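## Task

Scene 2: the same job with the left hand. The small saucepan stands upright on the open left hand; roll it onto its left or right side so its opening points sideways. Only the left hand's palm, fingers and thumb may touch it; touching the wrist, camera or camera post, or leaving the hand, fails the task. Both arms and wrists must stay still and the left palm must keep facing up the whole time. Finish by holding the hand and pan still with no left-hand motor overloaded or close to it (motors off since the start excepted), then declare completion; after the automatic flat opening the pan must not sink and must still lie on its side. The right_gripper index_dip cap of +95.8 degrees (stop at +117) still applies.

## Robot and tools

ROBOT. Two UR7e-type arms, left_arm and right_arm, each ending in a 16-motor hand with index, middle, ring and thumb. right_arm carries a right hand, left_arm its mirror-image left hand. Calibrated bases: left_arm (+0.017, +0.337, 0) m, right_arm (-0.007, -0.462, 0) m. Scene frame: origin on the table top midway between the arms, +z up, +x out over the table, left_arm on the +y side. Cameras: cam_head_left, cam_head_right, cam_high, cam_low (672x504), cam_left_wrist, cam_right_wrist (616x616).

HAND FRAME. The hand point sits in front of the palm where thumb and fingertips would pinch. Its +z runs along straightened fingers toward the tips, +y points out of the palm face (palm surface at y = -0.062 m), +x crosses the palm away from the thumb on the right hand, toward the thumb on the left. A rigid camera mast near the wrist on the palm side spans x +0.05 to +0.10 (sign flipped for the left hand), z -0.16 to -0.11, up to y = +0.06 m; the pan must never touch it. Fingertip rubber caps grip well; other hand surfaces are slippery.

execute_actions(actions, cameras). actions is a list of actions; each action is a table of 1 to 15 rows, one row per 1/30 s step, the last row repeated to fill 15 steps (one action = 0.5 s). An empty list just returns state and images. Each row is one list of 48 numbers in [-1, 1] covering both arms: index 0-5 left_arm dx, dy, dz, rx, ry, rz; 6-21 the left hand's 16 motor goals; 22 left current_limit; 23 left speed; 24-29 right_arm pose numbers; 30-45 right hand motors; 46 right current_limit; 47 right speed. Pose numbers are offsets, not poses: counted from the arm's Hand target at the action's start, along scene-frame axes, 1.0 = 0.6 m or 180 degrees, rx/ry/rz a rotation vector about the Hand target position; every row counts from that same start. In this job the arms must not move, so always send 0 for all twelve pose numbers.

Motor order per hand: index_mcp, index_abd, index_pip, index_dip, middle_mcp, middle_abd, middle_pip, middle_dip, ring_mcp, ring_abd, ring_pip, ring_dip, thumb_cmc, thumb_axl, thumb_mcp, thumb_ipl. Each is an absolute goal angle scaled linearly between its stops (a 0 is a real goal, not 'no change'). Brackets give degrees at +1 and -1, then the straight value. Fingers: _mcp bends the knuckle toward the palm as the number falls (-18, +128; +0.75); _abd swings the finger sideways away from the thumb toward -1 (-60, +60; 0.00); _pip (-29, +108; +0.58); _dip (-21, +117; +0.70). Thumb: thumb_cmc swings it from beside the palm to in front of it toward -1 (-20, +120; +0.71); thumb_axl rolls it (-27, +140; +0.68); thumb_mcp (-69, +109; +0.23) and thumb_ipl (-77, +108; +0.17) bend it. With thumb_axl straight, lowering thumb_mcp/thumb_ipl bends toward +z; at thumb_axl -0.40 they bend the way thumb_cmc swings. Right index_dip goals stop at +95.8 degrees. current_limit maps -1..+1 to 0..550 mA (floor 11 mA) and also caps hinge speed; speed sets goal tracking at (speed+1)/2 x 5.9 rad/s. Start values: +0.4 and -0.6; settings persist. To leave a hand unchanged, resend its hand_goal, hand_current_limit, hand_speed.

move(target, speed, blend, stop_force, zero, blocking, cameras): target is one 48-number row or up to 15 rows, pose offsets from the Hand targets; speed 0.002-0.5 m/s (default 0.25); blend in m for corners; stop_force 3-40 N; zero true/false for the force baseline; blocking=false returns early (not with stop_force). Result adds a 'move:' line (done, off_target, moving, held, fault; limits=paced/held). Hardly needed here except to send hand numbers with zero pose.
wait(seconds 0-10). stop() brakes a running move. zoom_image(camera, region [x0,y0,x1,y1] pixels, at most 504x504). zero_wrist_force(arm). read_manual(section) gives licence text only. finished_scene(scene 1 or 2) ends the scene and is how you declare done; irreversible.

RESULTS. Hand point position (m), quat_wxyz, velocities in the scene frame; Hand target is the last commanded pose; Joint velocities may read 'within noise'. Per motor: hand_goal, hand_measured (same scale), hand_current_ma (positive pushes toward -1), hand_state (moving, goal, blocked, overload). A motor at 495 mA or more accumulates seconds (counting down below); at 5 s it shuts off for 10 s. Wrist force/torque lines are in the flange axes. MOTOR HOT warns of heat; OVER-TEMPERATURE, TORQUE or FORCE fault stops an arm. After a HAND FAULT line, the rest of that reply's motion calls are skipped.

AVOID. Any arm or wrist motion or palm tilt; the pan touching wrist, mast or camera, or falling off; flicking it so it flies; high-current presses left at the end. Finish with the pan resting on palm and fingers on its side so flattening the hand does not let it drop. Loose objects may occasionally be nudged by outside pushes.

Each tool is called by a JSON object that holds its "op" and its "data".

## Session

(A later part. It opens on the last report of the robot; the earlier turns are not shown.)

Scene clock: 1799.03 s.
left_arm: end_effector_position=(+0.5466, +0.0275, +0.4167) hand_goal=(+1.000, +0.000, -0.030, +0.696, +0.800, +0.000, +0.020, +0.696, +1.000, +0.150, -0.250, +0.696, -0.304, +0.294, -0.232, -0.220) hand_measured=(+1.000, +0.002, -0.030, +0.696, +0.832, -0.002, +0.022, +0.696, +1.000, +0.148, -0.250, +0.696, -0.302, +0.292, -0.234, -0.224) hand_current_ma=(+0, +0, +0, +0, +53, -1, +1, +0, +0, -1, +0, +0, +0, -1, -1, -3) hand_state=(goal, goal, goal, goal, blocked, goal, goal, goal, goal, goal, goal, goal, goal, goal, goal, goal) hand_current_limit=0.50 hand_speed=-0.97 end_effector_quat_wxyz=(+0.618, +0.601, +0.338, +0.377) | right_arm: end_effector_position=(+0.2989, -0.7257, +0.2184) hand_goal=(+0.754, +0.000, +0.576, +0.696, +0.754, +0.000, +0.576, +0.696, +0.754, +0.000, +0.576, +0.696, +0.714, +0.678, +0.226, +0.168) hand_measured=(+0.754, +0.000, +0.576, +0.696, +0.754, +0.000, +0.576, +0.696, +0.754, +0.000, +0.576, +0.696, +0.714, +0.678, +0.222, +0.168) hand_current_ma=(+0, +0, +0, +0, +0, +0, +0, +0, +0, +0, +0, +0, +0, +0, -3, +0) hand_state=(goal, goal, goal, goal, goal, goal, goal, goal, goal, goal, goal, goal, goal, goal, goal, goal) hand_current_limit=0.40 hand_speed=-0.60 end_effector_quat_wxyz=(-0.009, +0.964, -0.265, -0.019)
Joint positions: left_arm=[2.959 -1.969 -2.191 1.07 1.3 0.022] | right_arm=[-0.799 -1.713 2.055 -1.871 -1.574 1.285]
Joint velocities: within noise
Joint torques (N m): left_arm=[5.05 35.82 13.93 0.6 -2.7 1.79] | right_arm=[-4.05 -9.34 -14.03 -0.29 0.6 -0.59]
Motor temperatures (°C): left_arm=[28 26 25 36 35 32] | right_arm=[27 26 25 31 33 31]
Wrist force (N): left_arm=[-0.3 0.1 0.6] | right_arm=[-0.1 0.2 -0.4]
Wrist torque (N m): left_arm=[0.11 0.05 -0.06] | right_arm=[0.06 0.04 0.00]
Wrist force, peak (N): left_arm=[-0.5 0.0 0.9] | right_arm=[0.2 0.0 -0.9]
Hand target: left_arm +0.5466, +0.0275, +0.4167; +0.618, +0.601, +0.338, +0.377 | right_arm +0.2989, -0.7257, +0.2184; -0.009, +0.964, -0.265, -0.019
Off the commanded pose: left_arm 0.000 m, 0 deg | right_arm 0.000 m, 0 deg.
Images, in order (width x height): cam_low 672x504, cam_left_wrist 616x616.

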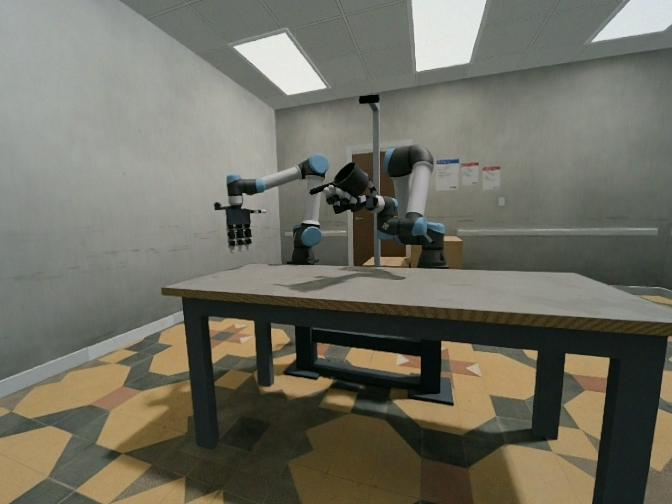

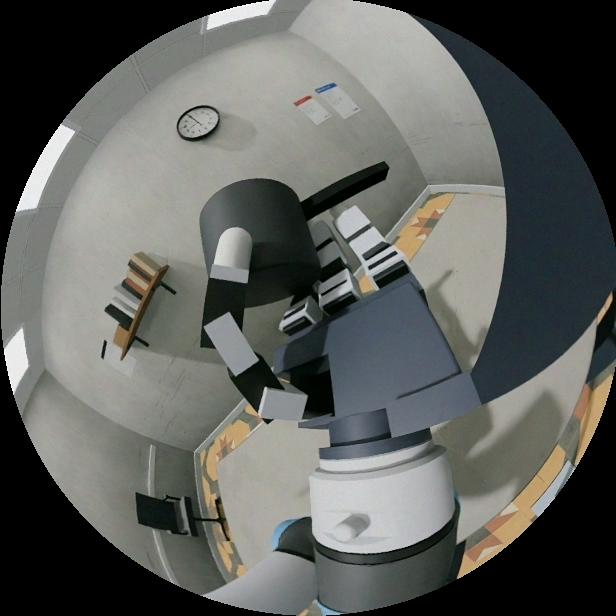

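{"op": "execute_actions", "data": {"actions": [[[0,0,0,0,0,0,1.0,0,0.03,0.696,0.80,0,0.08,0.696,1.0,0.15,-0.18,0.696,-0.3043,0.2934,-0.2326,-0.2205,0.5,-0.97,0,0,0,0,0,0,0.754,0,0.576,0.696,0.754,0,0.576,0.696,0.754,0,0.576,0.696,0.714,0.678,0.226,0.168,0.4,-0.6]],[[0,0,0,0,0,0,1.0,0,0.07,0.696,0.80,0,0.12,0.696,1.0,0.15,-0.14,0.696,-0.3043,0.2934,-0.2326,-0.2205,0.5,-0.97,0,0,0,0,0,0,0.754,0,0.576,0.696,0.754,0,0.576,0.696,0.754,0,0.576,0.696,0.714,0.678,0.226,0.168,0.4,-0.6]]], "cameras": ["cam_low"]}}

{"op": "zoom_image", "data": {"camera": "cam_low", "region": [305, 150, 395, 240]}}

Scene clock: 1811.83 s.
left_arm: end_effector_position=(+0.5466, +0.0275, +0.4167) hand_goal=(+1.000, +0.000, +0.070, +0.696, +0.800, +0.000, +0.120, +0.696, +1.000, +0.150, -0.140, +0.696, -0.304, +0.294, -0.232, -0.220) hand_measured=(+1.000, +0.002, +0.070, +0.696, +0.832, -0.002, +0.124, +0.696, +1.000, +0.148, -0.140, +0.696, -0.302, +0.292, -0.234, -0.224) hand_current_ma=(+0, +0, +0, +0, +53, -1, +3, +0, +0, -1, +0, +0, +0, -1, -1, -3) hand_state=(goal, goal, goal, goal, blocked, goal, goal, goal, goal, goal, goal, goal, goal, goal, goal, goal) hand_current_limit=0.50 hand_speed=-0.97 end_effector_quat_wxyz=(+0.618, +0.601, +0.338, +0.377) | right_arm: end_effector_position=(+0.2989, -0.7257, +0.2184) hand_goal=(+0.754, +0.000, +0.576, +0.696, +0.754, +0.000, +0.576, +0.696, +0.754, +0.000, +0.576, +0.696, +0.714, +0.678, +0.226, +0.168) hand_measured=(+0.754, +0.000, +0.576, +0.696, +0.754, +0.000, +0.576, +0.696, +0.754, +0.000, +0.576, +0.696, +0.714, +0.678, +0.222, +0.168) hand_current_ma=(+0, +0, +0, +0, +0, +0, +0, +0, +0, +0, +0, +0, +0, +0, -3, +0) hand_state=(goal, goal, goal, goal, goal, goal, goal, goal, goal, goal, goal, goal, goal, goal, goal, goal) hand_current_limit=0.40 hand_speed=-0.60 end_effector_quat_wxyz=(-0.009, +0.964, -0.265, -0.019)
Joint positions: left_arm=[2.959 -1.969 -2.191 1.07 1.3 0.022] | right_arm=[-0.799 -1.713 2.055 -1.871 -1.574 1.285]
Joint velocities: within noise
Joint torques (N m): left_arm=[5.79 36.5 13.65 0.63 -2.62 1.84] | right_arm=[-4.21 -8.51 -15.18 -0.29 0.78 -0.59]
Motor temperatures (°C): left_arm=[28 26 25 36 35 32] | right_arm=[27 26 25 31 33 31]
Wrist force (N): left_arm=[-0.4 0.2 0.6] | right_arm=[-0.1 0.1 -0.6]
Wrist torque (N m): left_arm=[0.13 0.06 -0.07] | right_arm=[0.05 0.05 0.00]
Wrist force, peak (N): left_arm=[-0.3 0.0 1.0] | right_arm=[-0.4 -0.2 -0.9]
Hand target: left_arm +0.5466, +0.0275, +0.4167; +0.618, +0.601, +0.338, +0.377 | right_arm +0.2989, -0.7257, +0.2184; -0.009, +0.964, -0.265, -0.019
Off the commanded pose: left_arm 0.000 m, 0 deg | right_arm 0.000 m, 0 deg.
Images, in order (width x height): cam_low 672x504.

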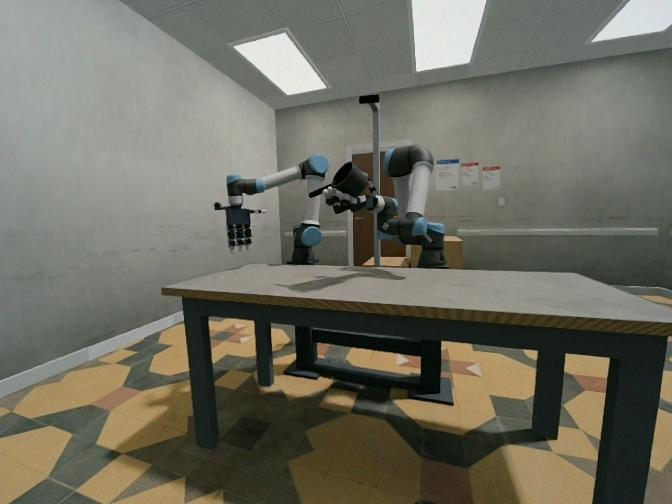

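Scaled by 5.600 from the camera's 672x504 image, which has a finer 960x720 frame.

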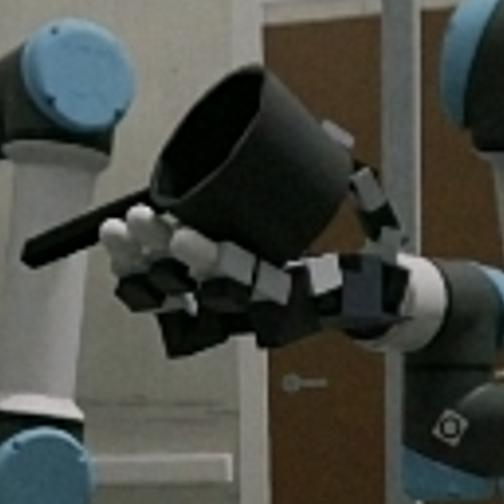

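{"op": "execute_actions", "data": {"actions": [[[0,0,0,0,0,0,1.0,0,0.13,0.696,0.80,0,0.17,0.696,1.0,0.15,-0.08,0.696,-0.3043,0.2934,-0.2326,-0.2205,0.5,-0.97,0,0,0,0,0,0,0.754,0,0.576,0.696,0.754,0,0.576,0.696,0.754,0,0.576,0.696,0.714,0.678,0.226,0.168,0.4,-0.6]],[[0,0,0,0,0,0,1.0,0,0.16,0.696,0.80,0,0.2,0.696,1.0,0.15,-0.04,0.696,-0.3043,0.2934,-0.2326,-0.2205,0.5,-0.97,0,0,0,0,0,0,0.754,0,0.576,0.696,0.754,0,0.576,0.696,0.754,0,0.576,0.696,0.714,0.678,0.226,0.168,0.4,-0.6]]], "cameras": ["cam_left_wrist", "cam_low"]}}

{"op": "zoom_image", "data": {"camera": "cam_low", "region": [305, 150, 395, 240]}}

Scene clock: 1819.93 s.
left_arm: end_effector_position=(+0.5466, +0.0275, +0.4167) hand_goal=(+1.000, +0.000, +0.160, +0.696, +0.800, +0.000, +0.200, +0.696, +1.000, +0.150, -0.040, +0.696, -0.304, +0.294, -0.232, -0.220) hand_measured=(+1.000, +0.002, +0.160, +0.696, +0.832, -0.002, +0.206, +0.696, +1.000, +0.148, -0.040, +0.696, -0.302, +0.292, -0.234, -0.224) hand_current_ma=(+0, +0, +0, +0, +53, -1, +4, +0, +0, -1, +0, +0, +0, -1, -1, -3) hand_state=(goal, goal, goal, goal, blocked, goal, goal, goal, goal, goal, goal, goal, goal, goal, goal, goal) hand_current_limit=0.50 hand_speed=-0.97 end_effector_quat_wxyz=(+0.618, +0.601, +0.338, +0.377) | right_arm: end_effector_position=(+0.2989, -0.7257, +0.2184) hand_goal=(+0.754, +0.000, +0.576, +0.696, +0.754, +0.000, +0.576, +0.696, +0.754, +0.000, +0.576, +0.696, +0.714, +0.678, +0.226, +0.168) hand_measured=(+0.754, +0.000, +0.576, +0.696, +0.754, +0.000, +0.576, +0.696, +0.754, +0.000, +0.576, +0.696, +0.714, +0.678, +0.222, +0.168) hand_current_ma=(+0, +0, +0, +0, +0, +0, +0, +0, +0, +0, +0, +0, +0, +0, -3, +0) hand_state=(goal, goal, goal, goal, goal, goal, goal, goal, goal, goal, goal, goal, goal, goal, goal, goal) hand_current_limit=0.40 hand_speed=-0.60 end_effector_quat_wxyz=(-0.009, +0.964, -0.265, -0.019)
Joint positions: left_arm=[2.959 -1.969 -2.191 1.07 1.3 0.022] | right_arm=[-0.799 -1.713 2.055 -1.871 -1.574 1.285]
Joint velocities: within noise
Joint torques (N m): left_arm=[4.45 36.48 13.24 0.62 -2.52 1.77] | right_arm=[-4.28 -9.15 -15.1 -0.33 0.71 -0.77]
Motor temperatures (°C): left_arm=[28 26 25 36 35 32] | right_arm=[27 26 25 31 33 31]
Wrist force (N): left_arm=[-0.3 0.1 0.5] | right_arm=[-0.1 -0.1 0.2]
Wrist torque (N m): left_arm=[0.15 0.04 -0.05] | right_arm=[-0.04 0.02 0.00]
Wrist force, peak (N): left_arm=[-0.4 0.3 0.8] | right_arm=[0.5 0.0 -0.7]
Hand target: left_arm +0.5466, +0.0275, +0.4167; +0.618, +0.601, +0.338, +0.377 | right_arm +0.2989, -0.7257, +0.2184; -0.009, +0.964, -0.265, -0.019
Off the commanded pose: left_arm 0.000 m, 0 deg | right_arm 0.000 m, 0 deg.
Images, in order (width x height): cam_low 672x504, cam_left_wrist 616x616.

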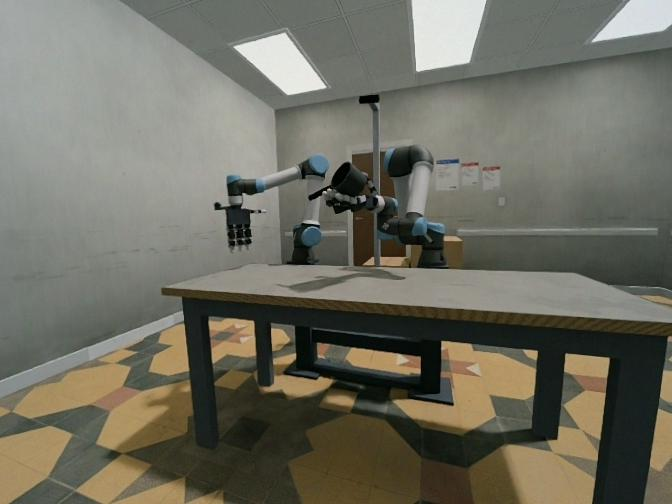

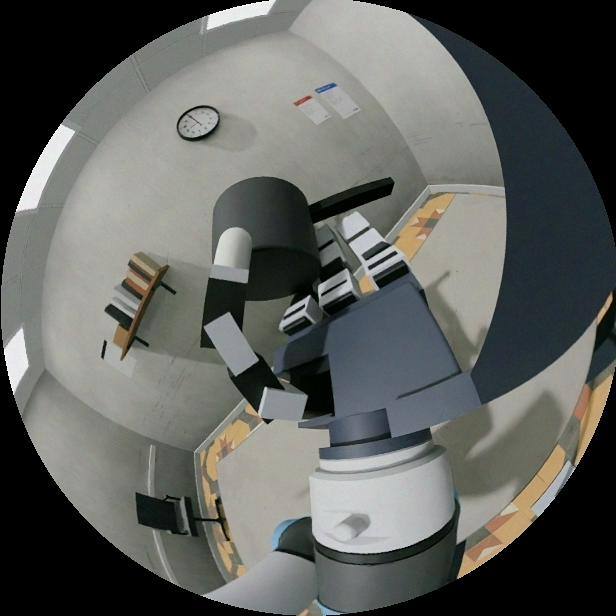

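Scaled by 5.600 from the camera's 672x504 image, which has a finer 960x720 frame.

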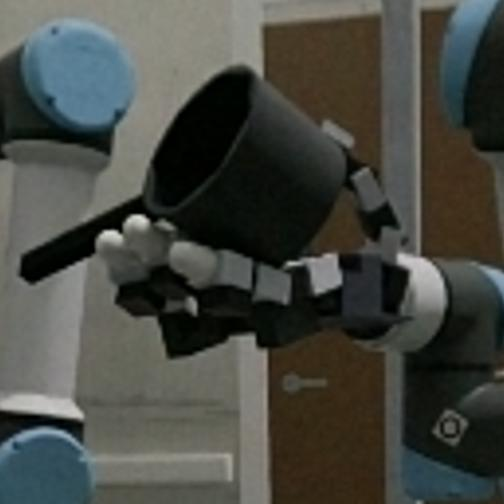

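{"op": "execute_actions", "data": {"actions": [[[0,0,0,0,0,0,1.0,0,0.21,0.696,0.80,0,0.25,0.696,1.0,0.15,0.01,0.696,-0.3043,0.2934,-0.2326,-0.2205,0.5,-0.97,0,0,0,0,0,0,0.754,0,0.576,0.696,0.754,0,0.576,0.696,0.754,0,0.576,0.696,0.714,0.678,0.226,0.168,0.4,-0.6]],[[0,0,0,0,0,0,1.0,0,0.24,0.696,0.80,0,0.28,0.696,1.0,0.15,0.04,0.696,-0.3043,0.2934,-0.2326,-0.2205,0.5,-0.97,0,0,0,0,0,0,0.754,0,0.576,0.696,0.754,0,0.576,0.696,0.754,0,0.576,0.696,0.714,0.678,0.226,0.168,0.4,-0.6]]], "cameras": ["cam_low", "cam_high"]}}

{"op": "zoom_image", "data": {"camera": "cam_low", "region": [305, 150, 395, 240]}}

{"op": "zoom_image", "data": {"camera": "cam_high", "region": [165, 110, 325, 270]}}

Scene clock: 1839.53 s.
left_arm: end_effector_position=(+0.5466, +0.0275, +0.4167) hand_goal=(+1.000, +0.000, +0.240, +0.696, +0.800, +0.000, +0.280, +0.696, +1.000, +0.150, +0.040, +0.696, -0.304, +0.294, -0.232, -0.220) hand_measured=(+1.000, +0.002, +0.240, +0.696, +0.832, -0.002, +0.288, +0.696, +1.000, +0.148, +0.040, +0.696, -0.302, +0.292, -0.234, -0.224) hand_current_ma=(+0, +0, +0, +0, +53, -1, +5, +0, +0, -1, +0, +0, +0, -1, -1, -3) hand_state=(goal, goal, goal, goal, blocked, goal, goal, goal, goal, goal, goal, goal, goal, goal, goal, goal) hand_current_limit=0.50 hand_speed=-0.97 end_effector_quat_wxyz=(+0.618, +0.601, +0.338, +0.377) | right_arm: end_effector_position=(+0.2989, -0.7257, +0.2184) hand_goal=(+0.754, +0.000, +0.576, +0.696, +0.754, +0.000, +0.576, +0.696, +0.754, +0.000, +0.576, +0.696, +0.714, +0.678, +0.226, +0.168) hand_measured=(+0.754, +0.000, +0.576, +0.696, +0.754, +0.000, +0.576, +0.696, +0.754, +0.000, +0.576, +0.696, +0.714, +0.678, +0.222, +0.168) hand_current_ma=(+0, +0, +0, +0, +0, +0, +0, +0, +0, +0, +0, +0, +0, +0, -3, +0) hand_state=(goal, goal, goal, goal, goal, goal, goal, goal, goal, goal, goal, goal, goal, goal, goal, goal) hand_current_limit=0.40 hand_speed=-0.60 end_effector_quat_wxyz=(-0.009, +0.964, -0.265, -0.019)
Joint positions: left_arm=[2.959 -1.969 -2.191 1.07 1.3 0.022] | right_arm=[-0.799 -1.713 2.055 -1.871 -1.574 1.285]
Joint velocities: within noise
Joint torques (N m): left_arm=[4.7 36.74 14.1 0.62 -2.12 1.79] | right_arm=[-4.56 -9.09 -14.34 -0.4 0.65 -0.61]
Motor temperatures (°C): left_arm=[28 26 25 36 35 32] | right_arm=[27 26 25 31 33 31]
Wrist force (N): left_arm=[-0.3 -0.2 0.7] | right_arm=[0.2 0.1 0.1]
Wrist torque (N m): left_arm=[0.10 0.05 -0.05] | right_arm=[-0.01 -0.02 0.02]
Wrist force, peak (N): left_arm=[-0.4 0.1 1.0] | right_arm=[0.0 -0.1 -1.0]
Hand target: left_arm +0.5466, +0.0275, +0.4167; +0.618, +0.601, +0.338, +0.377 | right_arm +0.2989, -0.7257, +0.2184; -0.009, +0.964, -0.265, -0.019
Off the commanded pose: left_arm 0.000 m, 0 deg | right_arm 0.000 m, 0 deg.
Images, in order (width x height): cam_high 672x504, cam_low 672x504.

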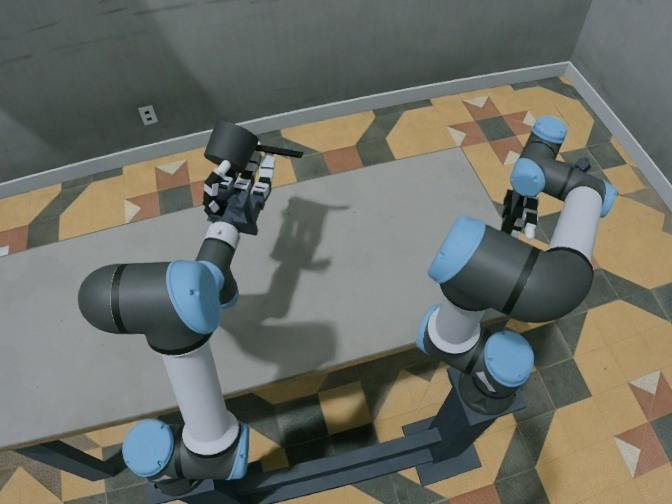

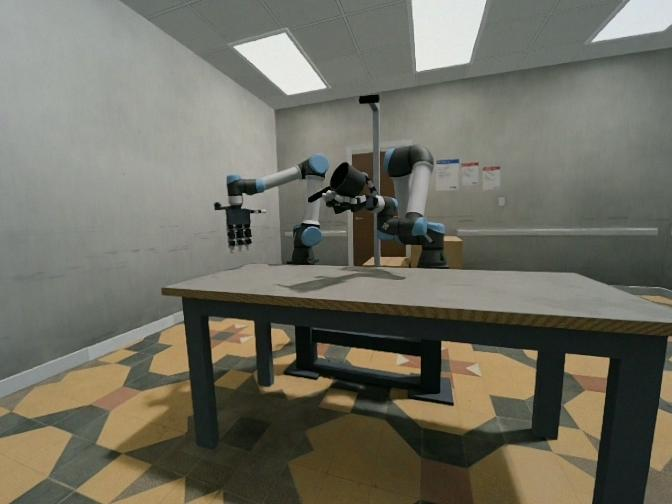

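Scaled by 5.600 from the camera's 672x504 image, which has a finer 960x720 frame.

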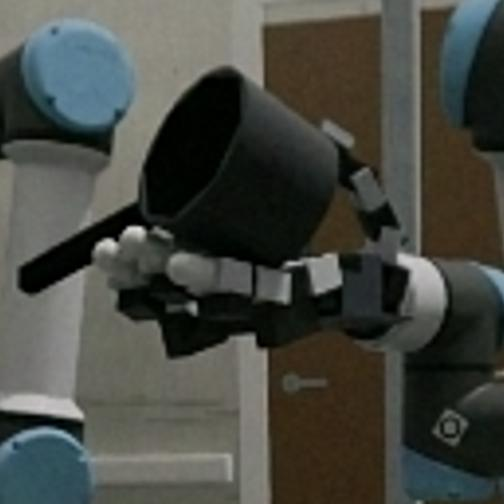

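Scaled by 3.150 from the camera's 672x504 image, which has a finer 960x720 frame.

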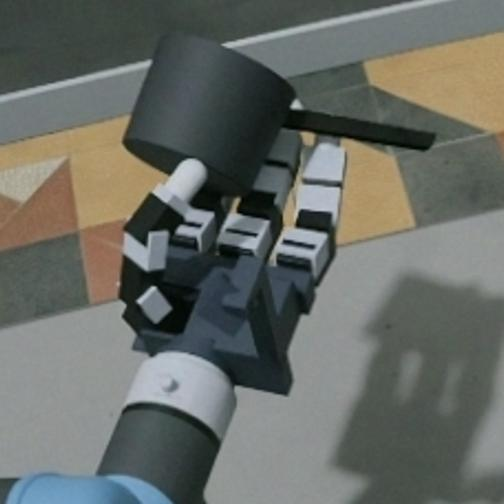

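{"op": "execute_actions", "data": {"actions": [[[0,0,0,0,0,0,1.0,0,0.28,0.696,0.80,0,0.31,0.696,1.0,0.12,0.06,0.696,-0.3043,0.2934,-0.2326,-0.2205,0.5,-0.97,0,0,0,0,0,0,0.754,0,0.576,0.696,0.754,0,0.576,0.696,0.754,0,0.576,0.696,0.714,0.678,0.226,0.168,0.4,-0.6]],[[0,0,0,0,0,0,1.0,0,0.315,0.696,0.82,0,0.315,0.696,1.0,0.10,0.08,0.696,-0.3043,0.2934,-0.2326,-0.2205,0.5,-0.97,0,0,0,0,0,0,0.754,0,0.576,0.696,0.754,0,0.576,0.696,0.754,0,0.576,0.696,0.714,0.678,0.226,0.168,0.4,-0.6]],[[0,0,0,0,0,0,1.0,0,0.315,0.696,0.85,0,0.315,0.696,1.0,0.10,0.08,0.696,-0.3043,0.2934,-0.2326,-0.2205,0.5,-0.97,0,0,0,0,0,0,0.754,0,0.576,0.696,0.754,0,0.576,0.696,0.754,0,0.576,0.696,0.714,0.678,0.226,0.168,0.4,-0.6]]], "cameras": ["cam_low", "cam_high"]}}

{"op": "zoom_image", "data": {"camera": "cam_low", "region": [305, 150, 395, 240]}}

{"op": "zoom_image", "data": {"camera": "cam_high", "region": [165, 110, 325, 270]}}

Scene clock: 1873.13 s.
left_arm: end_effector_position=(+0.5466, +0.0275, +0.4167) hand_goal=(+1.000, +0.000, +0.316, +0.696, +0.850, +0.000, +0.316, +0.696, +1.000, +0.100, +0.080, +0.696, -0.304, +0.294, -0.232, -0.220) hand_measured=(+1.000, +0.002, +0.328, +0.700, +0.876, -0.004, +0.326, +0.698, +1.000, +0.102, +0.086, +0.698, -0.302, +0.292, -0.234, -0.224) hand_current_ma=(+0, +0, +10, +2, +40, -1, +8, +0, +0, +1, +5, +0, +0, -1, -1, -3) hand_state=(goal, goal, moving, goal, blocked, goal, goal, goal, goal, goal, moving, goal, goal, goal, goal, goal) hand_current_limit=0.50 hand_speed=-0.97 end_effector_quat_wxyz=(+0.618, +0.601, +0.338, +0.377) | right_arm: end_effector_position=(+0.2989, -0.7257, +0.2184) hand_goal=(+0.754, +0.000, +0.576, +0.696, +0.754, +0.000, +0.576, +0.696, +0.754, +0.000, +0.576, +0.696, +0.714, +0.678, +0.226, +0.168) hand_measured=(+0.754, +0.000, +0.576, +0.696, +0.754, +0.000, +0.576, +0.696, +0.754, +0.000, +0.576, +0.696, +0.714, +0.678, +0.222, +0.168) hand_current_ma=(+0, +0, +0, +0, +0, +0, +0, +0, +0, +0, +0, +0, +0, +0, -3, +0) hand_state=(goal, goal, goal, goal, goal, goal, goal, goal, goal, goal, goal, goal, goal, goal, goal, goal) hand_current_limit=0.40 hand_speed=-0.60 end_effector_quat_wxyz=(-0.009, +0.964, -0.265, -0.019)
Joint positions: left_arm=[2.959 -1.969 -2.191 1.07 1.3 0.022] | right_arm=[-0.799 -1.713 2.055 -1.871 -1.574 1.285]
Joint velocities: within noise
Joint torques (N m): left_arm=[6.46 37.21 13.85 0.73 -1.83 1.64] | right_arm=[-5.19 -9.37 -14.52 -0.5 0.66 -0.68]
Motor temperatures (°C): left_arm=[28 26 25 36 35 32] | right_arm=[27 26 25 31 33 31]
Wrist force (N): left_arm=[-0.2 0.0 0.4] | right_arm=[0.1 -0.1 -0.5]
Wrist torque (N m): left_arm=[0.15 0.01 -0.05] | right_arm=[0.02 0.02 0.01]
Wrist force, peak (N): left_arm=[-0.5 0.0 0.9] | right_arm=[-0.2 0.3 -0.9]
Hand target: left_arm +0.5466, +0.0275, +0.4167; +0.618, +0.601, +0.338, +0.377 | right_arm +0.2989, -0.7257, +0.2184; -0.009, +0.964, -0.265, -0.019
Off the commanded pose: left_arm 0.000 m, 0 deg | right_arm 0.000 m, 0 deg.
Images, in order (width x height): cam_high 672x504, cam_low 672x504.

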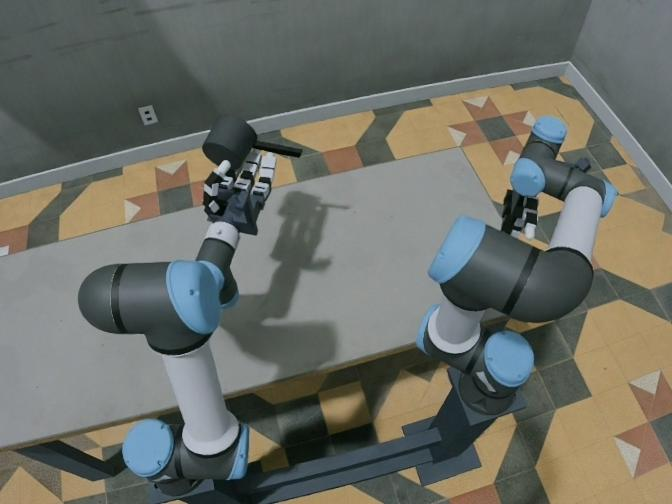

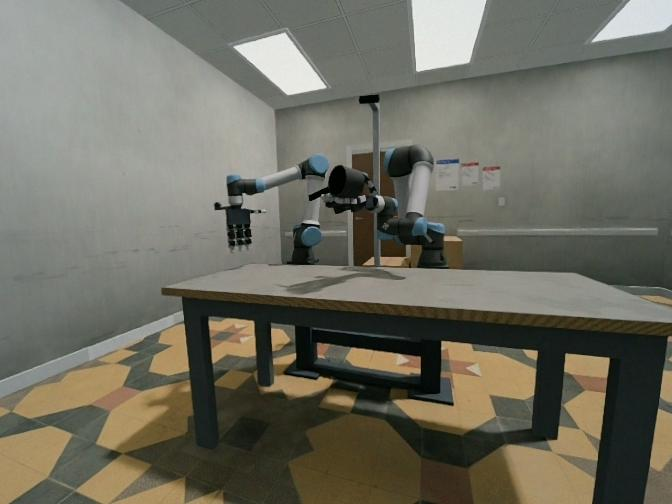

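Scaled by 5.600 from the camera's 672x504 image, which has a finer 960x720 frame.

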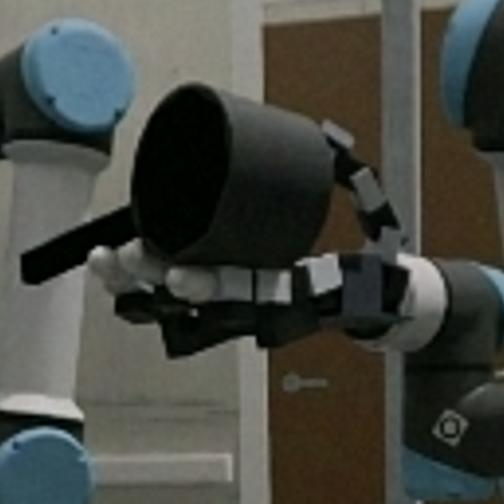

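Scaled by 3.150 from the camera's 672x504 image, which has a finer 960x720 frame.

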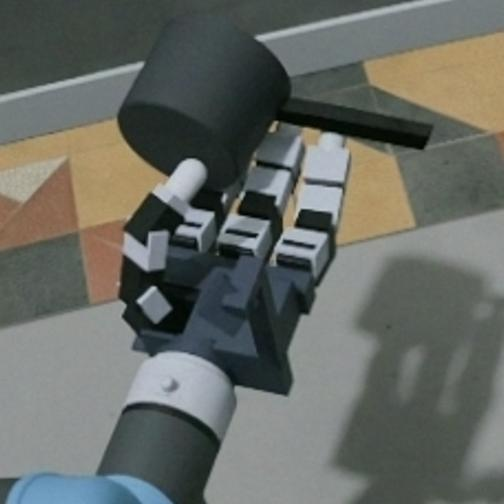

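{"op": "execute_actions", "data": {"actions": [[[0,0,0,0,0,0,1.0,0,0.315,0.696,0.88,0,0.315,0.696,1.0,0.10,0.08,0.696,-0.3043,0.2934,-0.2326,-0.2205,0.5,-0.97,0,0,0,0,0,0,0.754,0,0.576,0.696,0.754,0,0.576,0.696,0.754,0,0.576,0.696,0.714,0.678,0.226,0.168,0.4,-0.6]]], "cameras": ["cam_left_wrist"]}}

{"op": "zoom_image", "data": {"camera": "cam_left_wrist", "region": [180, 130, 430, 380]}}

Scene clock: 1896.30 s.
left_arm: end_effector_position=(+0.5466, +0.0275, +0.4167) hand_goal=(+1.000, +0.000, +0.316, +0.696, +0.880, +0.000, +0.316, +0.696, +1.000, +0.100, +0.080, +0.696, -0.304, +0.294, -0.232, -0.220) hand_measured=(+1.000, +0.002, +0.328, +0.700, +0.890, -0.004, +0.326, +0.698, +1.000, +0.102, +0.086, +0.698, -0.302, +0.292, -0.234, -0.224) hand_current_ma=(+0, +0, +11, +2, +9, -1, +8, +0, +0, +1, +4, +0, +0, -1, -1, -3) hand_state=(goal, goal, goal, goal, goal, goal, goal, goal, goal, goal, goal, goal, goal, goal, goal, goal) hand_current_limit=0.50 hand_speed=-0.97 end_effector_quat_wxyz=(+0.618, +0.601, +0.338, +0.377) | right_arm: end_effector_position=(+0.2989, -0.7257, +0.2184) hand_goal=(+0.754, +0.000, +0.576, +0.696, +0.754, +0.000, +0.576, +0.696, +0.754, +0.000, +0.576, +0.696, +0.714, +0.678, +0.226, +0.168) hand_measured=(+0.754, +0.000, +0.576, +0.696, +0.754, +0.000, +0.576, +0.696, +0.754, +0.000, +0.576, +0.696, +0.714, +0.678, +0.222, +0.168) hand_current_ma=(+0, +0, +0, +0, +0, +0, +0, +0, +0, +0, +0, +0, +0, +0, -3, +0) hand_state=(goal, goal, goal, goal, goal, goal, goal, goal, goal, goal, goal, goal, goal, goal, goal, goal) hand_current_limit=0.40 hand_speed=-0.60 end_effector_quat_wxyz=(-0.009, +0.964, -0.265, -0.019)
Joint positions: left_arm=[2.959 -1.969 -2.191 1.07 1.3 0.022] | right_arm=[-0.799 -1.713 2.055 -1.871 -1.574 1.285]
Joint velocities: within noise
Joint torques (N m): left_arm=[5.94 35.75 14.34 4.75 -1.96 1.6] | right_arm=[-5.11 -9.34 -14.81 -0.26 0.75 -0.65]
Motor temperatures (°C): left_arm=[28 26 25 36 35 32] | right_arm=[27 26 25 31 33 31]
Wrist force (N): left_arm=[-0.3 0.2 0.8] | right_arm=[0.1 0.0 -0.5]
Wrist torque (N m): left_arm=[0.17 0.05 -0.08] | right_arm=[0.02 0.01 0.01]
Wrist force, peak (N): left_arm=[-0.5 0.4 0.7] | right_arm=[0.1 0.1 -0.9]
Hand target: left_arm +0.5466, +0.0275, +0.4167; +0.618, +0.601, +0.338, +0.377 | right_arm +0.2989, -0.7257, +0.2184; -0.009, +0.964, -0.265, -0.019
Off the commanded pose: left_arm 0.000 m, 0 deg | right_arm 0.000 m, 0 deg.
Images, in order (width x height): cam_left_wrist 616x616.

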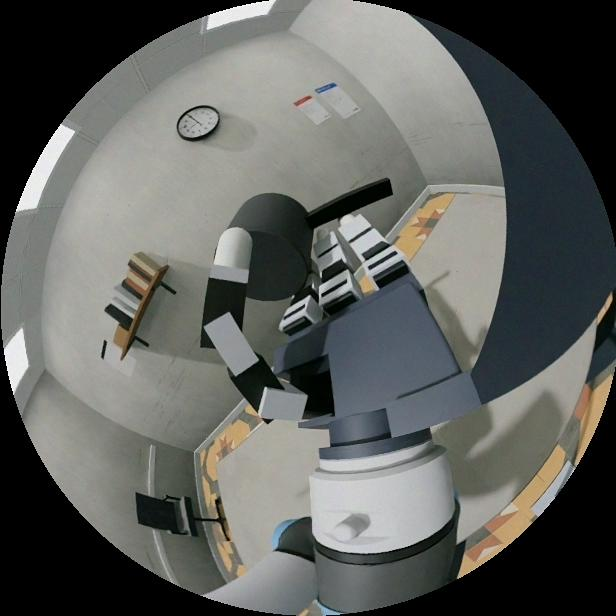

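Scaled by 2.016 from the camera's 616x616 image, which has a finer 880x880 frame.

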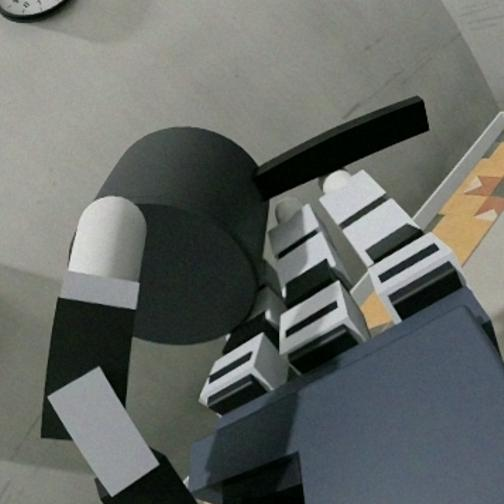

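{"op": "execute_actions", "data": {"actions": [[[0,0,0,0,0,0,1.0,0,0.315,0.696,0.88,0.05,0.315,0.696,1.0,0.16,0.07,0.696,-0.3043,0.2934,-0.2326,-0.2205,0.5,-0.97,0,0,0,0,0,0,0.754,0,0.576,0.696,0.754,0,0.576,0.696,0.754,0,0.576,0.696,0.714,0.678,0.226,0.168,0.4,-0.6]],[[0,0,0,0,0,0,1.0,0,0.315,0.696,0.88,0.10,0.315,0.696,1.0,0.22,0.06,0.696,-0.3043,0.2934,-0.2326,-0.2205,0.5,-0.97,0,0,0,0,0,0,0.754,0,0.576,0.696,0.754,0,0.576,0.696,0.754,0,0.576,0.696,0.714,0.678,0.226,0.168,0.4,-0.6]],[[0,0,0,0,0,0,1.0,0,0.315,0.696,0.88,0.15,0.315,0.696,1.0,0.28,0.05,0.696,-0.3043,0.2934,-0.2326,-0.2205,0.5,-0.97,0,0,0,0,0,0,0.754,0,0.576,0.696,0.754,0,0.576,0.696,0.754,0,0.576,0.696,0.714,0.678,0.226,0.168,0.4,-0.6]]], "cameras": ["cam_left_wrist"]}}

{"op": "zoom_image", "data": {"camera": "cam_left_wrist", "region": [180, 130, 430, 380]}}

Scene clock: 2003.10 s.
left_arm: end_effector_position=(+0.5466, +0.0275, +0.4167) hand_goal=(+1.000, +0.000, +0.316, +0.696, +0.880, +0.150, +0.316, +0.696, +1.000, +0.280, +0.050, +0.696, -0.304, +0.294, -0.232, -0.220) hand_measured=(+1.000, +0.002, +0.328, +0.698, +0.898, +0.140, +0.326, +0.698, +1.000, +0.274, +0.062, +0.698, -0.302, +0.292, -0.234, -0.224) hand_current_ma=(+0, +0, +11, +1, +23, -6, +8, +0, +0, -3, +12, +0, +0, -1, -1, -3) hand_state=(goal, goal, goal, goal, goal, goal, goal, goal, goal, goal, goal, goal, goal, goal, goal, goal) hand_current_limit=0.50 hand_speed=-0.97 end_effector_quat_wxyz=(+0.618, +0.601, +0.338, +0.377) | right_arm: end_effector_position=(+0.2989, -0.7257, +0.2184) hand_goal=(+0.754, +0.000, +0.576, +0.696, +0.754, +0.000, +0.576, +0.696, +0.754, +0.000, +0.576, +0.696, +0.714, +0.678, +0.226, +0.168) hand_measured=(+0.754, +0.000, +0.576, +0.696, +0.754, +0.000, +0.576, +0.696, +0.754, +0.000, +0.576, +0.696, +0.714, +0.678, +0.222, +0.168) hand_current_ma=(+0, +0, +0, +0, +0, +0, +0, +0, +0, +0, +0, +0, +0, +0, -3, +0) hand_state=(goal, goal, goal, goal, goal, goal, goal, goal, goal, goal, goal, goal, goal, goal, goal, goal) hand_current_limit=0.40 hand_speed=-0.60 end_effector_quat_wxyz=(-0.009, +0.964, -0.265, -0.019)
Joint positions: left_arm=[2.959 -1.969 -2.191 1.07 1.3 0.022] | right_arm=[-0.799 -1.713 2.055 -1.871 -1.574 1.285]
Joint velocities: within noise
Joint torques (N m): left_arm=[8.57 35.15 14.47 4.67 -2.62 1.79] | right_arm=[-4.44 -9.29 -14.76 -0.34 0.53 -0.93]
Motor temperatures (°C): left_arm=[28 26 25 36 35 32] | right_arm=[27 26 25 31 33 31]
Wrist force (N): left_arm=[-0.1 0.0 0.7] | right_arm=[0.1 0.0 -0.7]
Wrist torque (N m): left_arm=[0.16 0.03 -0.08] | right_arm=[0.04 0.02 0.02]
Wrist force, peak (N): left_arm=[-0.4 0.1 1.0] | right_arm=[0.0 -0.4 -1.0]
Hand target: left_arm +0.5466, +0.0275, +0.4167; +0.618, +0.601, +0.338, +0.377 | right_arm +0.2989, -0.7257, +0.2184; -0.009, +0.964, -0.265, -0.019
Off the commanded pose: left_arm 0.000 m, 0 deg | right_arm 0.000 m, 0 deg.
Images, in order (width x height): cam_left_wrist 616x616.

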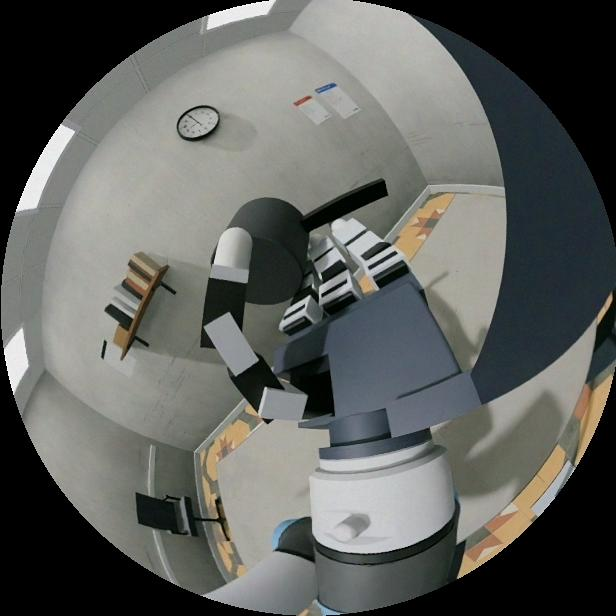

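Scaled by 2.016 from the camera's 616x616 image, which has a finer 880x880 frame.

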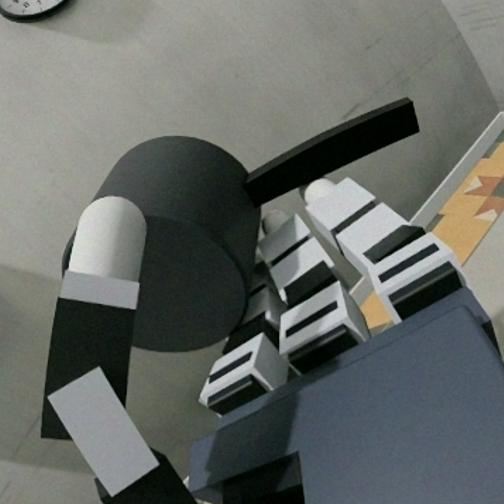

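{"op": "execute_actions", "data": {"actions": [[[0,0,0,0,0,0,1.0,0,0.315,0.696,0.88,0.17,0.315,0.696,1.0,0.33,0.05,0.696,-0.3043,0.2934,-0.2326,-0.2205,0.5,-0.97,0,0,0,0,0,0,0.754,0,0.576,0.696,0.754,0,0.576,0.696,0.754,0,0.576,0.696,0.714,0.678,0.226,0.168,0.4,-0.6]],[[0,0,0,0,0,0,1.0,0,0.315,0.696,0.88,0.19,0.315,0.696,1.0,0.38,0.045,0.696,-0.3043,0.2934,-0.2326,-0.2205,0.5,-0.97,0,0,0,0,0,0,0.754,0,0.576,0.696,0.754,0,0.576,0.696,0.754,0,0.576,0.696,0.714,0.678,0.226,0.168,0.4,-0.6]],[[0,0,0,0,0,0,1.0,0,0.315,0.696,0.88,0.21,0.315,0.696,1.0,0.42,0.04,0.696,-0.3043,0.2934,-0.2326,-0.2205,0.5,-0.97,0,0,0,0,0,0,0.754,0,0.576,0.696,0.754,0,0.576,0.696,0.754,0,0.576,0.696,0.714,0.678,0.226,0.168,0.4,-0.6]]], "cameras": ["cam_left_wrist"]}}

{"op": "zoom_image", "data": {"camera": "cam_left_wrist", "region": [180, 130, 430, 380]}}

Scene clock: 2023.50 s.
left_arm: end_effector_position=(+0.5466, +0.0275, +0.4167) hand_goal=(+1.000, +0.000, +0.316, +0.696, +0.880, +0.210, +0.316, +0.696, +1.000, +0.420, +0.040, +0.696, -0.304, +0.294, -0.232, -0.220) hand_measured=(+1.000, +0.004, +0.328, +0.698, +0.898, +0.194, +0.326, +0.698, +1.000, +0.394, +0.052, +0.698, -0.302, +0.292, -0.234, -0.224) hand_current_ma=(+0, +2, +11, +1, +23, -13, +8, +0, +0, -28, +12, +0, +0, -1, -1, -3) hand_state=(goal, goal, goal, goal, goal, goal, goal, goal, goal, moving, goal, goal, goal, goal, goal, goal) hand_current_limit=0.50 hand_speed=-0.97 end_effector_quat_wxyz=(+0.618, +0.601, +0.338, +0.377) | right_arm: end_effector_position=(+0.2989, -0.7257, +0.2184) hand_goal=(+0.754, +0.000, +0.576, +0.696, +0.754, +0.000, +0.576, +0.696, +0.754, +0.000, +0.576, +0.696, +0.714, +0.678, +0.226, +0.168) hand_measured=(+0.754, +0.000, +0.576, +0.696, +0.754, +0.000, +0.576, +0.696, +0.754, +0.000, +0.576, +0.696, +0.714, +0.678, +0.222, +0.168) hand_current_ma=(+0, +0, +0, +0, +0, +0, +0, +0, +0, +0, +0, +0, +0, +0, -3, +0) hand_state=(goal, goal, goal, goal, goal, goal, goal, goal, goal, goal, goal, goal, goal, goal, goal, goal) hand_current_limit=0.40 hand_speed=-0.60 end_effector_quat_wxyz=(-0.009, +0.964, -0.265, -0.019)
Joint positions: left_arm=[2.959 -1.969 -2.191 1.07 1.3 0.022] | right_arm=[-0.799 -1.713 2.055 -1.871 -1.574 1.285]
Joint velocities: within noise
Joint torques (N m): left_arm=[7.86 34.13 14.83 4.44 -2.57 1.97] | right_arm=[-4.18 -9.99 -14.86 -0.34 0.68 -0.94]
Motor temperatures (°C): left_arm=[28 26 25 36 35 32] | right_arm=[27 26 25 31 33 31]
Wrist force (N): left_arm=[-0.2 0.3 0.5] | right_arm=[0.1 -0.1 -0.4]
Wrist torque (N m): left_arm=[0.20 0.03 -0.11] | right_arm=[0.01 0.02 0.01]
Wrist force, peak (N): left_arm=[-0.4 0.1 0.9] | right_arm=[0.1 -0.2 -1.0]
Hand target: left_arm +0.5466, +0.0275, +0.4167; +0.618, +0.601, +0.338, +0.377 | right_arm +0.2989, -0.7257, +0.2184; -0.009, +0.964, -0.265, -0.019
Off the commanded pose: left_arm 0.000 m, 0 deg | right_arm 0.000 m, 0 deg.
Images, in order (width x height): cam_left_wrist 616x616.

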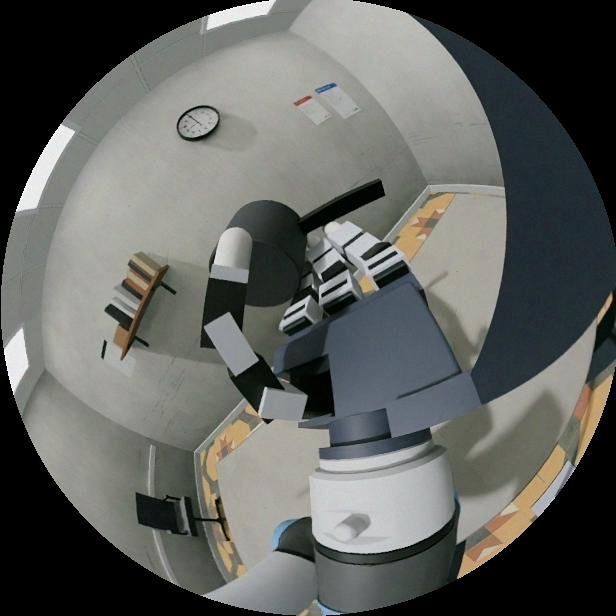

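Scaled by 2.016 from the camera's 616x616 image, which has a finer 880x880 frame.

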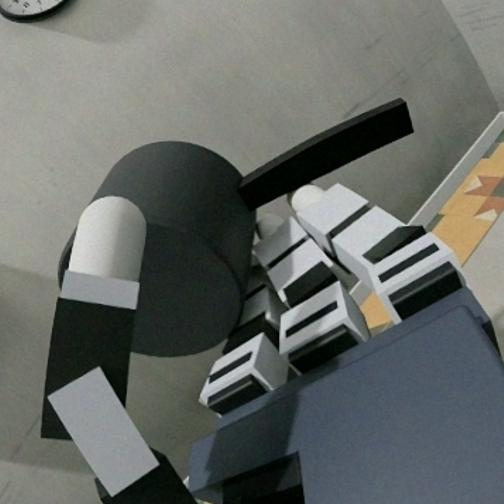

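{"op": "execute_actions", "data": {"actions": [[[0,0,0,0,0,0,1.0,0,0.315,0.696,0.88,0.20,0.315,0.696,1.0,0.34,0.055,0.696,-0.3043,0.2934,-0.2326,-0.2205,0.5,-0.97,0,0,0,0,0,0,0.754,0,0.576,0.696,0.754,0,0.576,0.696,0.754,0,0.576,0.696,0.714,0.678,0.226,0.168,0.4,-0.6]],[[0,0,0,0,0,0,1.0,0,0.315,0.696,0.88,0.20,0.315,0.696,1.0,0.27,0.07,0.696,-0.3043,0.2934,-0.2326,-0.2205,0.5,-0.97,0,0,0,0,0,0,0.754,0,0.576,0.696,0.754,0,0.576,0.696,0.754,0,0.576,0.696,0.714,0.678,0.226,0.168,0.4,-0.6]],[[0,0,0,0,0,0,1.0,0,0.315,0.696,0.88,0.20,0.315,0.696,1.0,0.20,0.08,0.696,-0.3043,0.2934,-0.2326,-0.2205,0.5,-0.97,0,0,0,0,0,0,0.754,0,0.576,0.696,0.754,0,0.576,0.696,0.754,0,0.576,0.696,0.714,0.678,0.226,0.168,0.4,-0.6]],[[0,0,0,0,0,0,1.0,0,0.315,0.696,0.88,0.20,0.315,0.696,1.0,0.14,0.09,0.696,-0.3043,0.2934,-0.2326,-0.2205,0.5,-0.97,0,0,0,0,0,0,0.754,0,0.576,0.696,0.754,0,0.576,0.696,0.754,0,0.576,0.696,0.714,0.678,0.226,0.168,0.4,-0.6]]], "cameras": ["cam_left_wrist"]}}

{"op": "zoom_image", "data": {"camera": "cam_left_wrist", "region": [180, 130, 430, 380]}}

Scene clock: 2048.93 s.
left_arm: end_effector_position=(+0.5466, +0.0275, +0.4167) hand_goal=(+1.000, +0.000, +0.316, +0.696, +0.880, +0.200, +0.316, +0.696, +1.000, +0.140, +0.090, +0.696, -0.304, +0.294, -0.232, -0.220) hand_measured=(+1.000, +0.004, +0.328, +0.698, +0.898, +0.194, +0.326, +0.698, +1.000, +0.148, +0.094, +0.698, -0.302, +0.292, -0.234, -0.224) hand_current_ma=(+0, +2, +11, +1, +23, -3, +8, +0, +0, +5, +2, +0, +0, -1, -1, -3) hand_state=(goal, goal, goal, goal, goal, goal, goal, goal, goal, goal, goal, goal, goal, goal, goal, goal) hand_current_limit=0.50 hand_speed=-0.97 end_effector_quat_wxyz=(+0.618, +0.601, +0.338, +0.377) | right_arm: end_effector_position=(+0.2989, -0.7257, +0.2184) hand_goal=(+0.754, +0.000, +0.576, +0.696, +0.754, +0.000, +0.576, +0.696, +0.754, +0.000, +0.576, +0.696, +0.714, +0.678, +0.226, +0.168) hand_measured=(+0.754, +0.000, +0.576, +0.696, +0.754, +0.000, +0.576, +0.696, +0.754, +0.000, +0.576, +0.696, +0.714, +0.678, +0.222, +0.168) hand_current_ma=(+0, +0, +0, +0, +0, +0, +0, +0, +0, +0, +0, +0, +0, +0, -3, +0) hand_state=(goal, goal, goal, goal, goal, goal, goal, goal, goal, goal, goal, goal, goal, goal, goal, goal) hand_current_limit=0.40 hand_speed=-0.60 end_effector_quat_wxyz=(-0.009, +0.964, -0.265, -0.019)
Joint positions: left_arm=[2.959 -1.969 -2.191 1.07 1.3 0.022] | right_arm=[-0.799 -1.713 2.055 -1.871 -1.574 1.285]
Joint velocities: within noise
Joint torques (N m): left_arm=[7.81 34.15 15.74 4.42 -2.74 1.78] | right_arm=[-3.7 -9.42 -14.37 -0.26 0.69 -0.87]
Motor temperatures (°C): left_arm=[28 26 25 36 35 32] | right_arm=[27 26 25 31 33 31]
Wrist force (N): left_arm=[-0.3 -0.1 0.3] | right_arm=[0.2 -0.5 -0.5]
Wrist torque (N m): left_arm=[0.19 0.04 -0.10] | right_arm=[-0.03 0.00 0.01]
Wrist force, peak (N): left_arm=[-0.6 0.2 0.8] | right_arm=[0.5 -0.6 -0.7]
Hand target: left_arm +0.5466, +0.0275, +0.4167; +0.618, +0.601, +0.338, +0.377 | right_arm +0.2989, -0.7257, +0.2184; -0.009, +0.964, -0.265, -0.019
Off the commanded pose: left_arm 0.000 m, 0 deg | right_arm 0.000 m, 0 deg.
Images, in order (width x height): cam_left_wrist 616x616.

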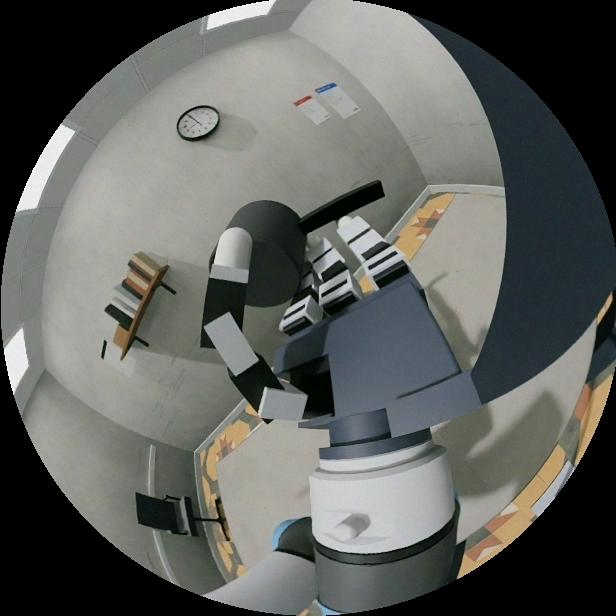

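Scaled by 2.016 from the camera's 616x616 image, which has a finer 880x880 frame.

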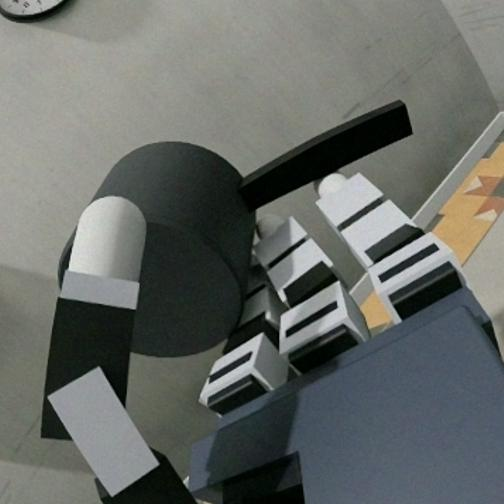

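{"op": "execute_actions", "data": {"actions": [[[0,0,0,0,0,0,1.0,0,0.315,0.696,0.88,0.20,0.315,0.696,1.0,0.07,0.095,0.696,-0.3043,0.2934,-0.2326,-0.2205,0.5,-0.97,0,0,0,0,0,0,0.754,0,0.576,0.696,0.754,0,0.576,0.696,0.754,0,0.576,0.696,0.714,0.678,0.226,0.168,0.4,-0.6]],[[0,0,0,0,0,0,1.0,0,0.315,0.696,0.88,0.20,0.315,0.696,1.0,0.0,0.10,0.696,-0.3043,0.2934,-0.2326,-0.2205,0.5,-0.97,0,0,0,0,0,0,0.754,0,0.576,0.696,0.754,0,0.576,0.696,0.754,0,0.576,0.696,0.714,0.678,0.226,0.168,0.4,-0.6]],[[0,0,0,0,0,0,1.0,0,0.315,0.696,0.90,0.17,0.315,0.696,1.0,0.0,0.10,0.696,-0.3043,0.2934,-0.2326,-0.2205,0.5,-0.97,0,0,0,0,0,0,0.754,0,0.576,0.696,0.754,0,0.576,0.696,0.754,0,0.576,0.696,0.714,0.678,0.226,0.168,0.4,-0.6]],[[0,0,0,0,0,0,1.0,0,0.315,0.696,0.93,0.13,0.315,0.696,1.0,0.0,0.10,0.696,-0.3043,0.2934,-0.2326,-0.2205,0.5,-0.97,0,0,0,0,0,0,0.754,0,0.576,0.696,0.754,0,0.576,0.696,0.754,0,0.576,0.696,0.714,0.678,0.226,0.168,0.4,-0.6]]], "cameras": ["cam_left_wrist"]}}

{"op": "zoom_image", "data": {"camera": "cam_left_wrist", "region": [180, 130, 430, 380]}}

Scene clock: 2082.30 s.
left_arm: end_effector_position=(+0.5466, +0.0275, +0.4167) hand_goal=(+1.000, +0.000, +0.316, +0.696, +0.930, +0.130, +0.316, +0.696, +1.000, +0.000, +0.100, +0.696, -0.304, +0.294, -0.232, -0.220) hand_measured=(+1.000, -0.002, +0.328, +0.698, +0.940, +0.132, +0.326, +0.698, +1.000, +0.008, +0.104, +0.698, -0.302, +0.292, -0.234, -0.224) hand_current_ma=(+0, -1, +11, +1, +9, +1, +8, +0, +0, +5, +2, +0, +0, -1, -1, -3) hand_state=(goal, goal, goal, goal, goal, goal, goal, goal, goal, goal, goal, goal, goal, goal, goal, goal) hand_current_limit=0.50 hand_speed=-0.97 end_effector_quat_wxyz=(+0.618, +0.601, +0.338, +0.377) | right_arm: end_effector_position=(+0.2989, -0.7257, +0.2184) hand_goal=(+0.754, +0.000, +0.576, +0.696, +0.754, +0.000, +0.576, +0.696, +0.754, +0.000, +0.576, +0.696, +0.714, +0.678, +0.226, +0.168) hand_measured=(+0.754, +0.000, +0.576, +0.696, +0.754, +0.000, +0.576, +0.696, +0.754, +0.000, +0.576, +0.696, +0.714, +0.678, +0.222, +0.168) hand_current_ma=(+0, +0, +0, +0, +0, +0, +0, +0, +0, +0, +0, +0, +0, +0, -3, +0) hand_state=(goal, goal, goal, goal, goal, goal, goal, goal, goal, goal, goal, goal, goal, goal, goal, goal) hand_current_limit=0.40 hand_speed=-0.60 end_effector_quat_wxyz=(-0.009, +0.964, -0.265, -0.019)
Joint positions: left_arm=[2.959 -1.969 -2.191 1.07 1.3 0.022] | right_arm=[-0.799 -1.713 2.055 -1.871 -1.574 1.285]
Joint velocities: within noise
Joint torques (N m): left_arm=[7.32 34.03 15.26 4.08 -2.66 1.93] | right_arm=[-5.21 -10.83 -13.24 -0.04 0.73 -0.6]
Motor temperatures (°C): left_arm=[28 26 25 36 35 32] | right_arm=[27 26 25 31 33 31]
Wrist force (N): left_arm=[-0.3 0.1 0.8] | right_arm=[0.3 -0.2 -0.1]
Wrist torque (N m): left_arm=[0.16 0.05 -0.10] | right_arm=[-0.03 -0.01 0.02]
Wrist force, peak (N): left_arm=[-0.6 0.4 0.9] | right_arm=[0.3 -0.1 -1.1]
Hand target: left_arm +0.5466, +0.0275, +0.4167; +0.618, +0.601, +0.338, +0.377 | right_arm +0.2989, -0.7257, +0.2184; -0.009, +0.964, -0.265, -0.019
Off the commanded pose: left_arm 0.000 m, 0 deg | right_arm 0.000 m, 0 deg.
Images, in order (width x height): cam_left_wrist 616x616.

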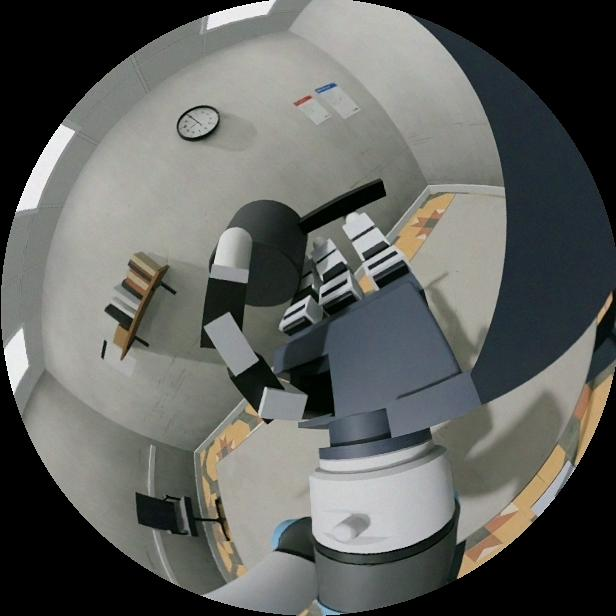

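Scaled by 2.016 from the camera's 616x616 image, which has a finer 880x880 frame.

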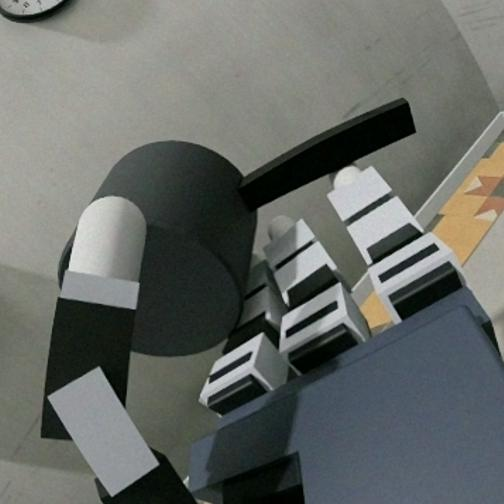

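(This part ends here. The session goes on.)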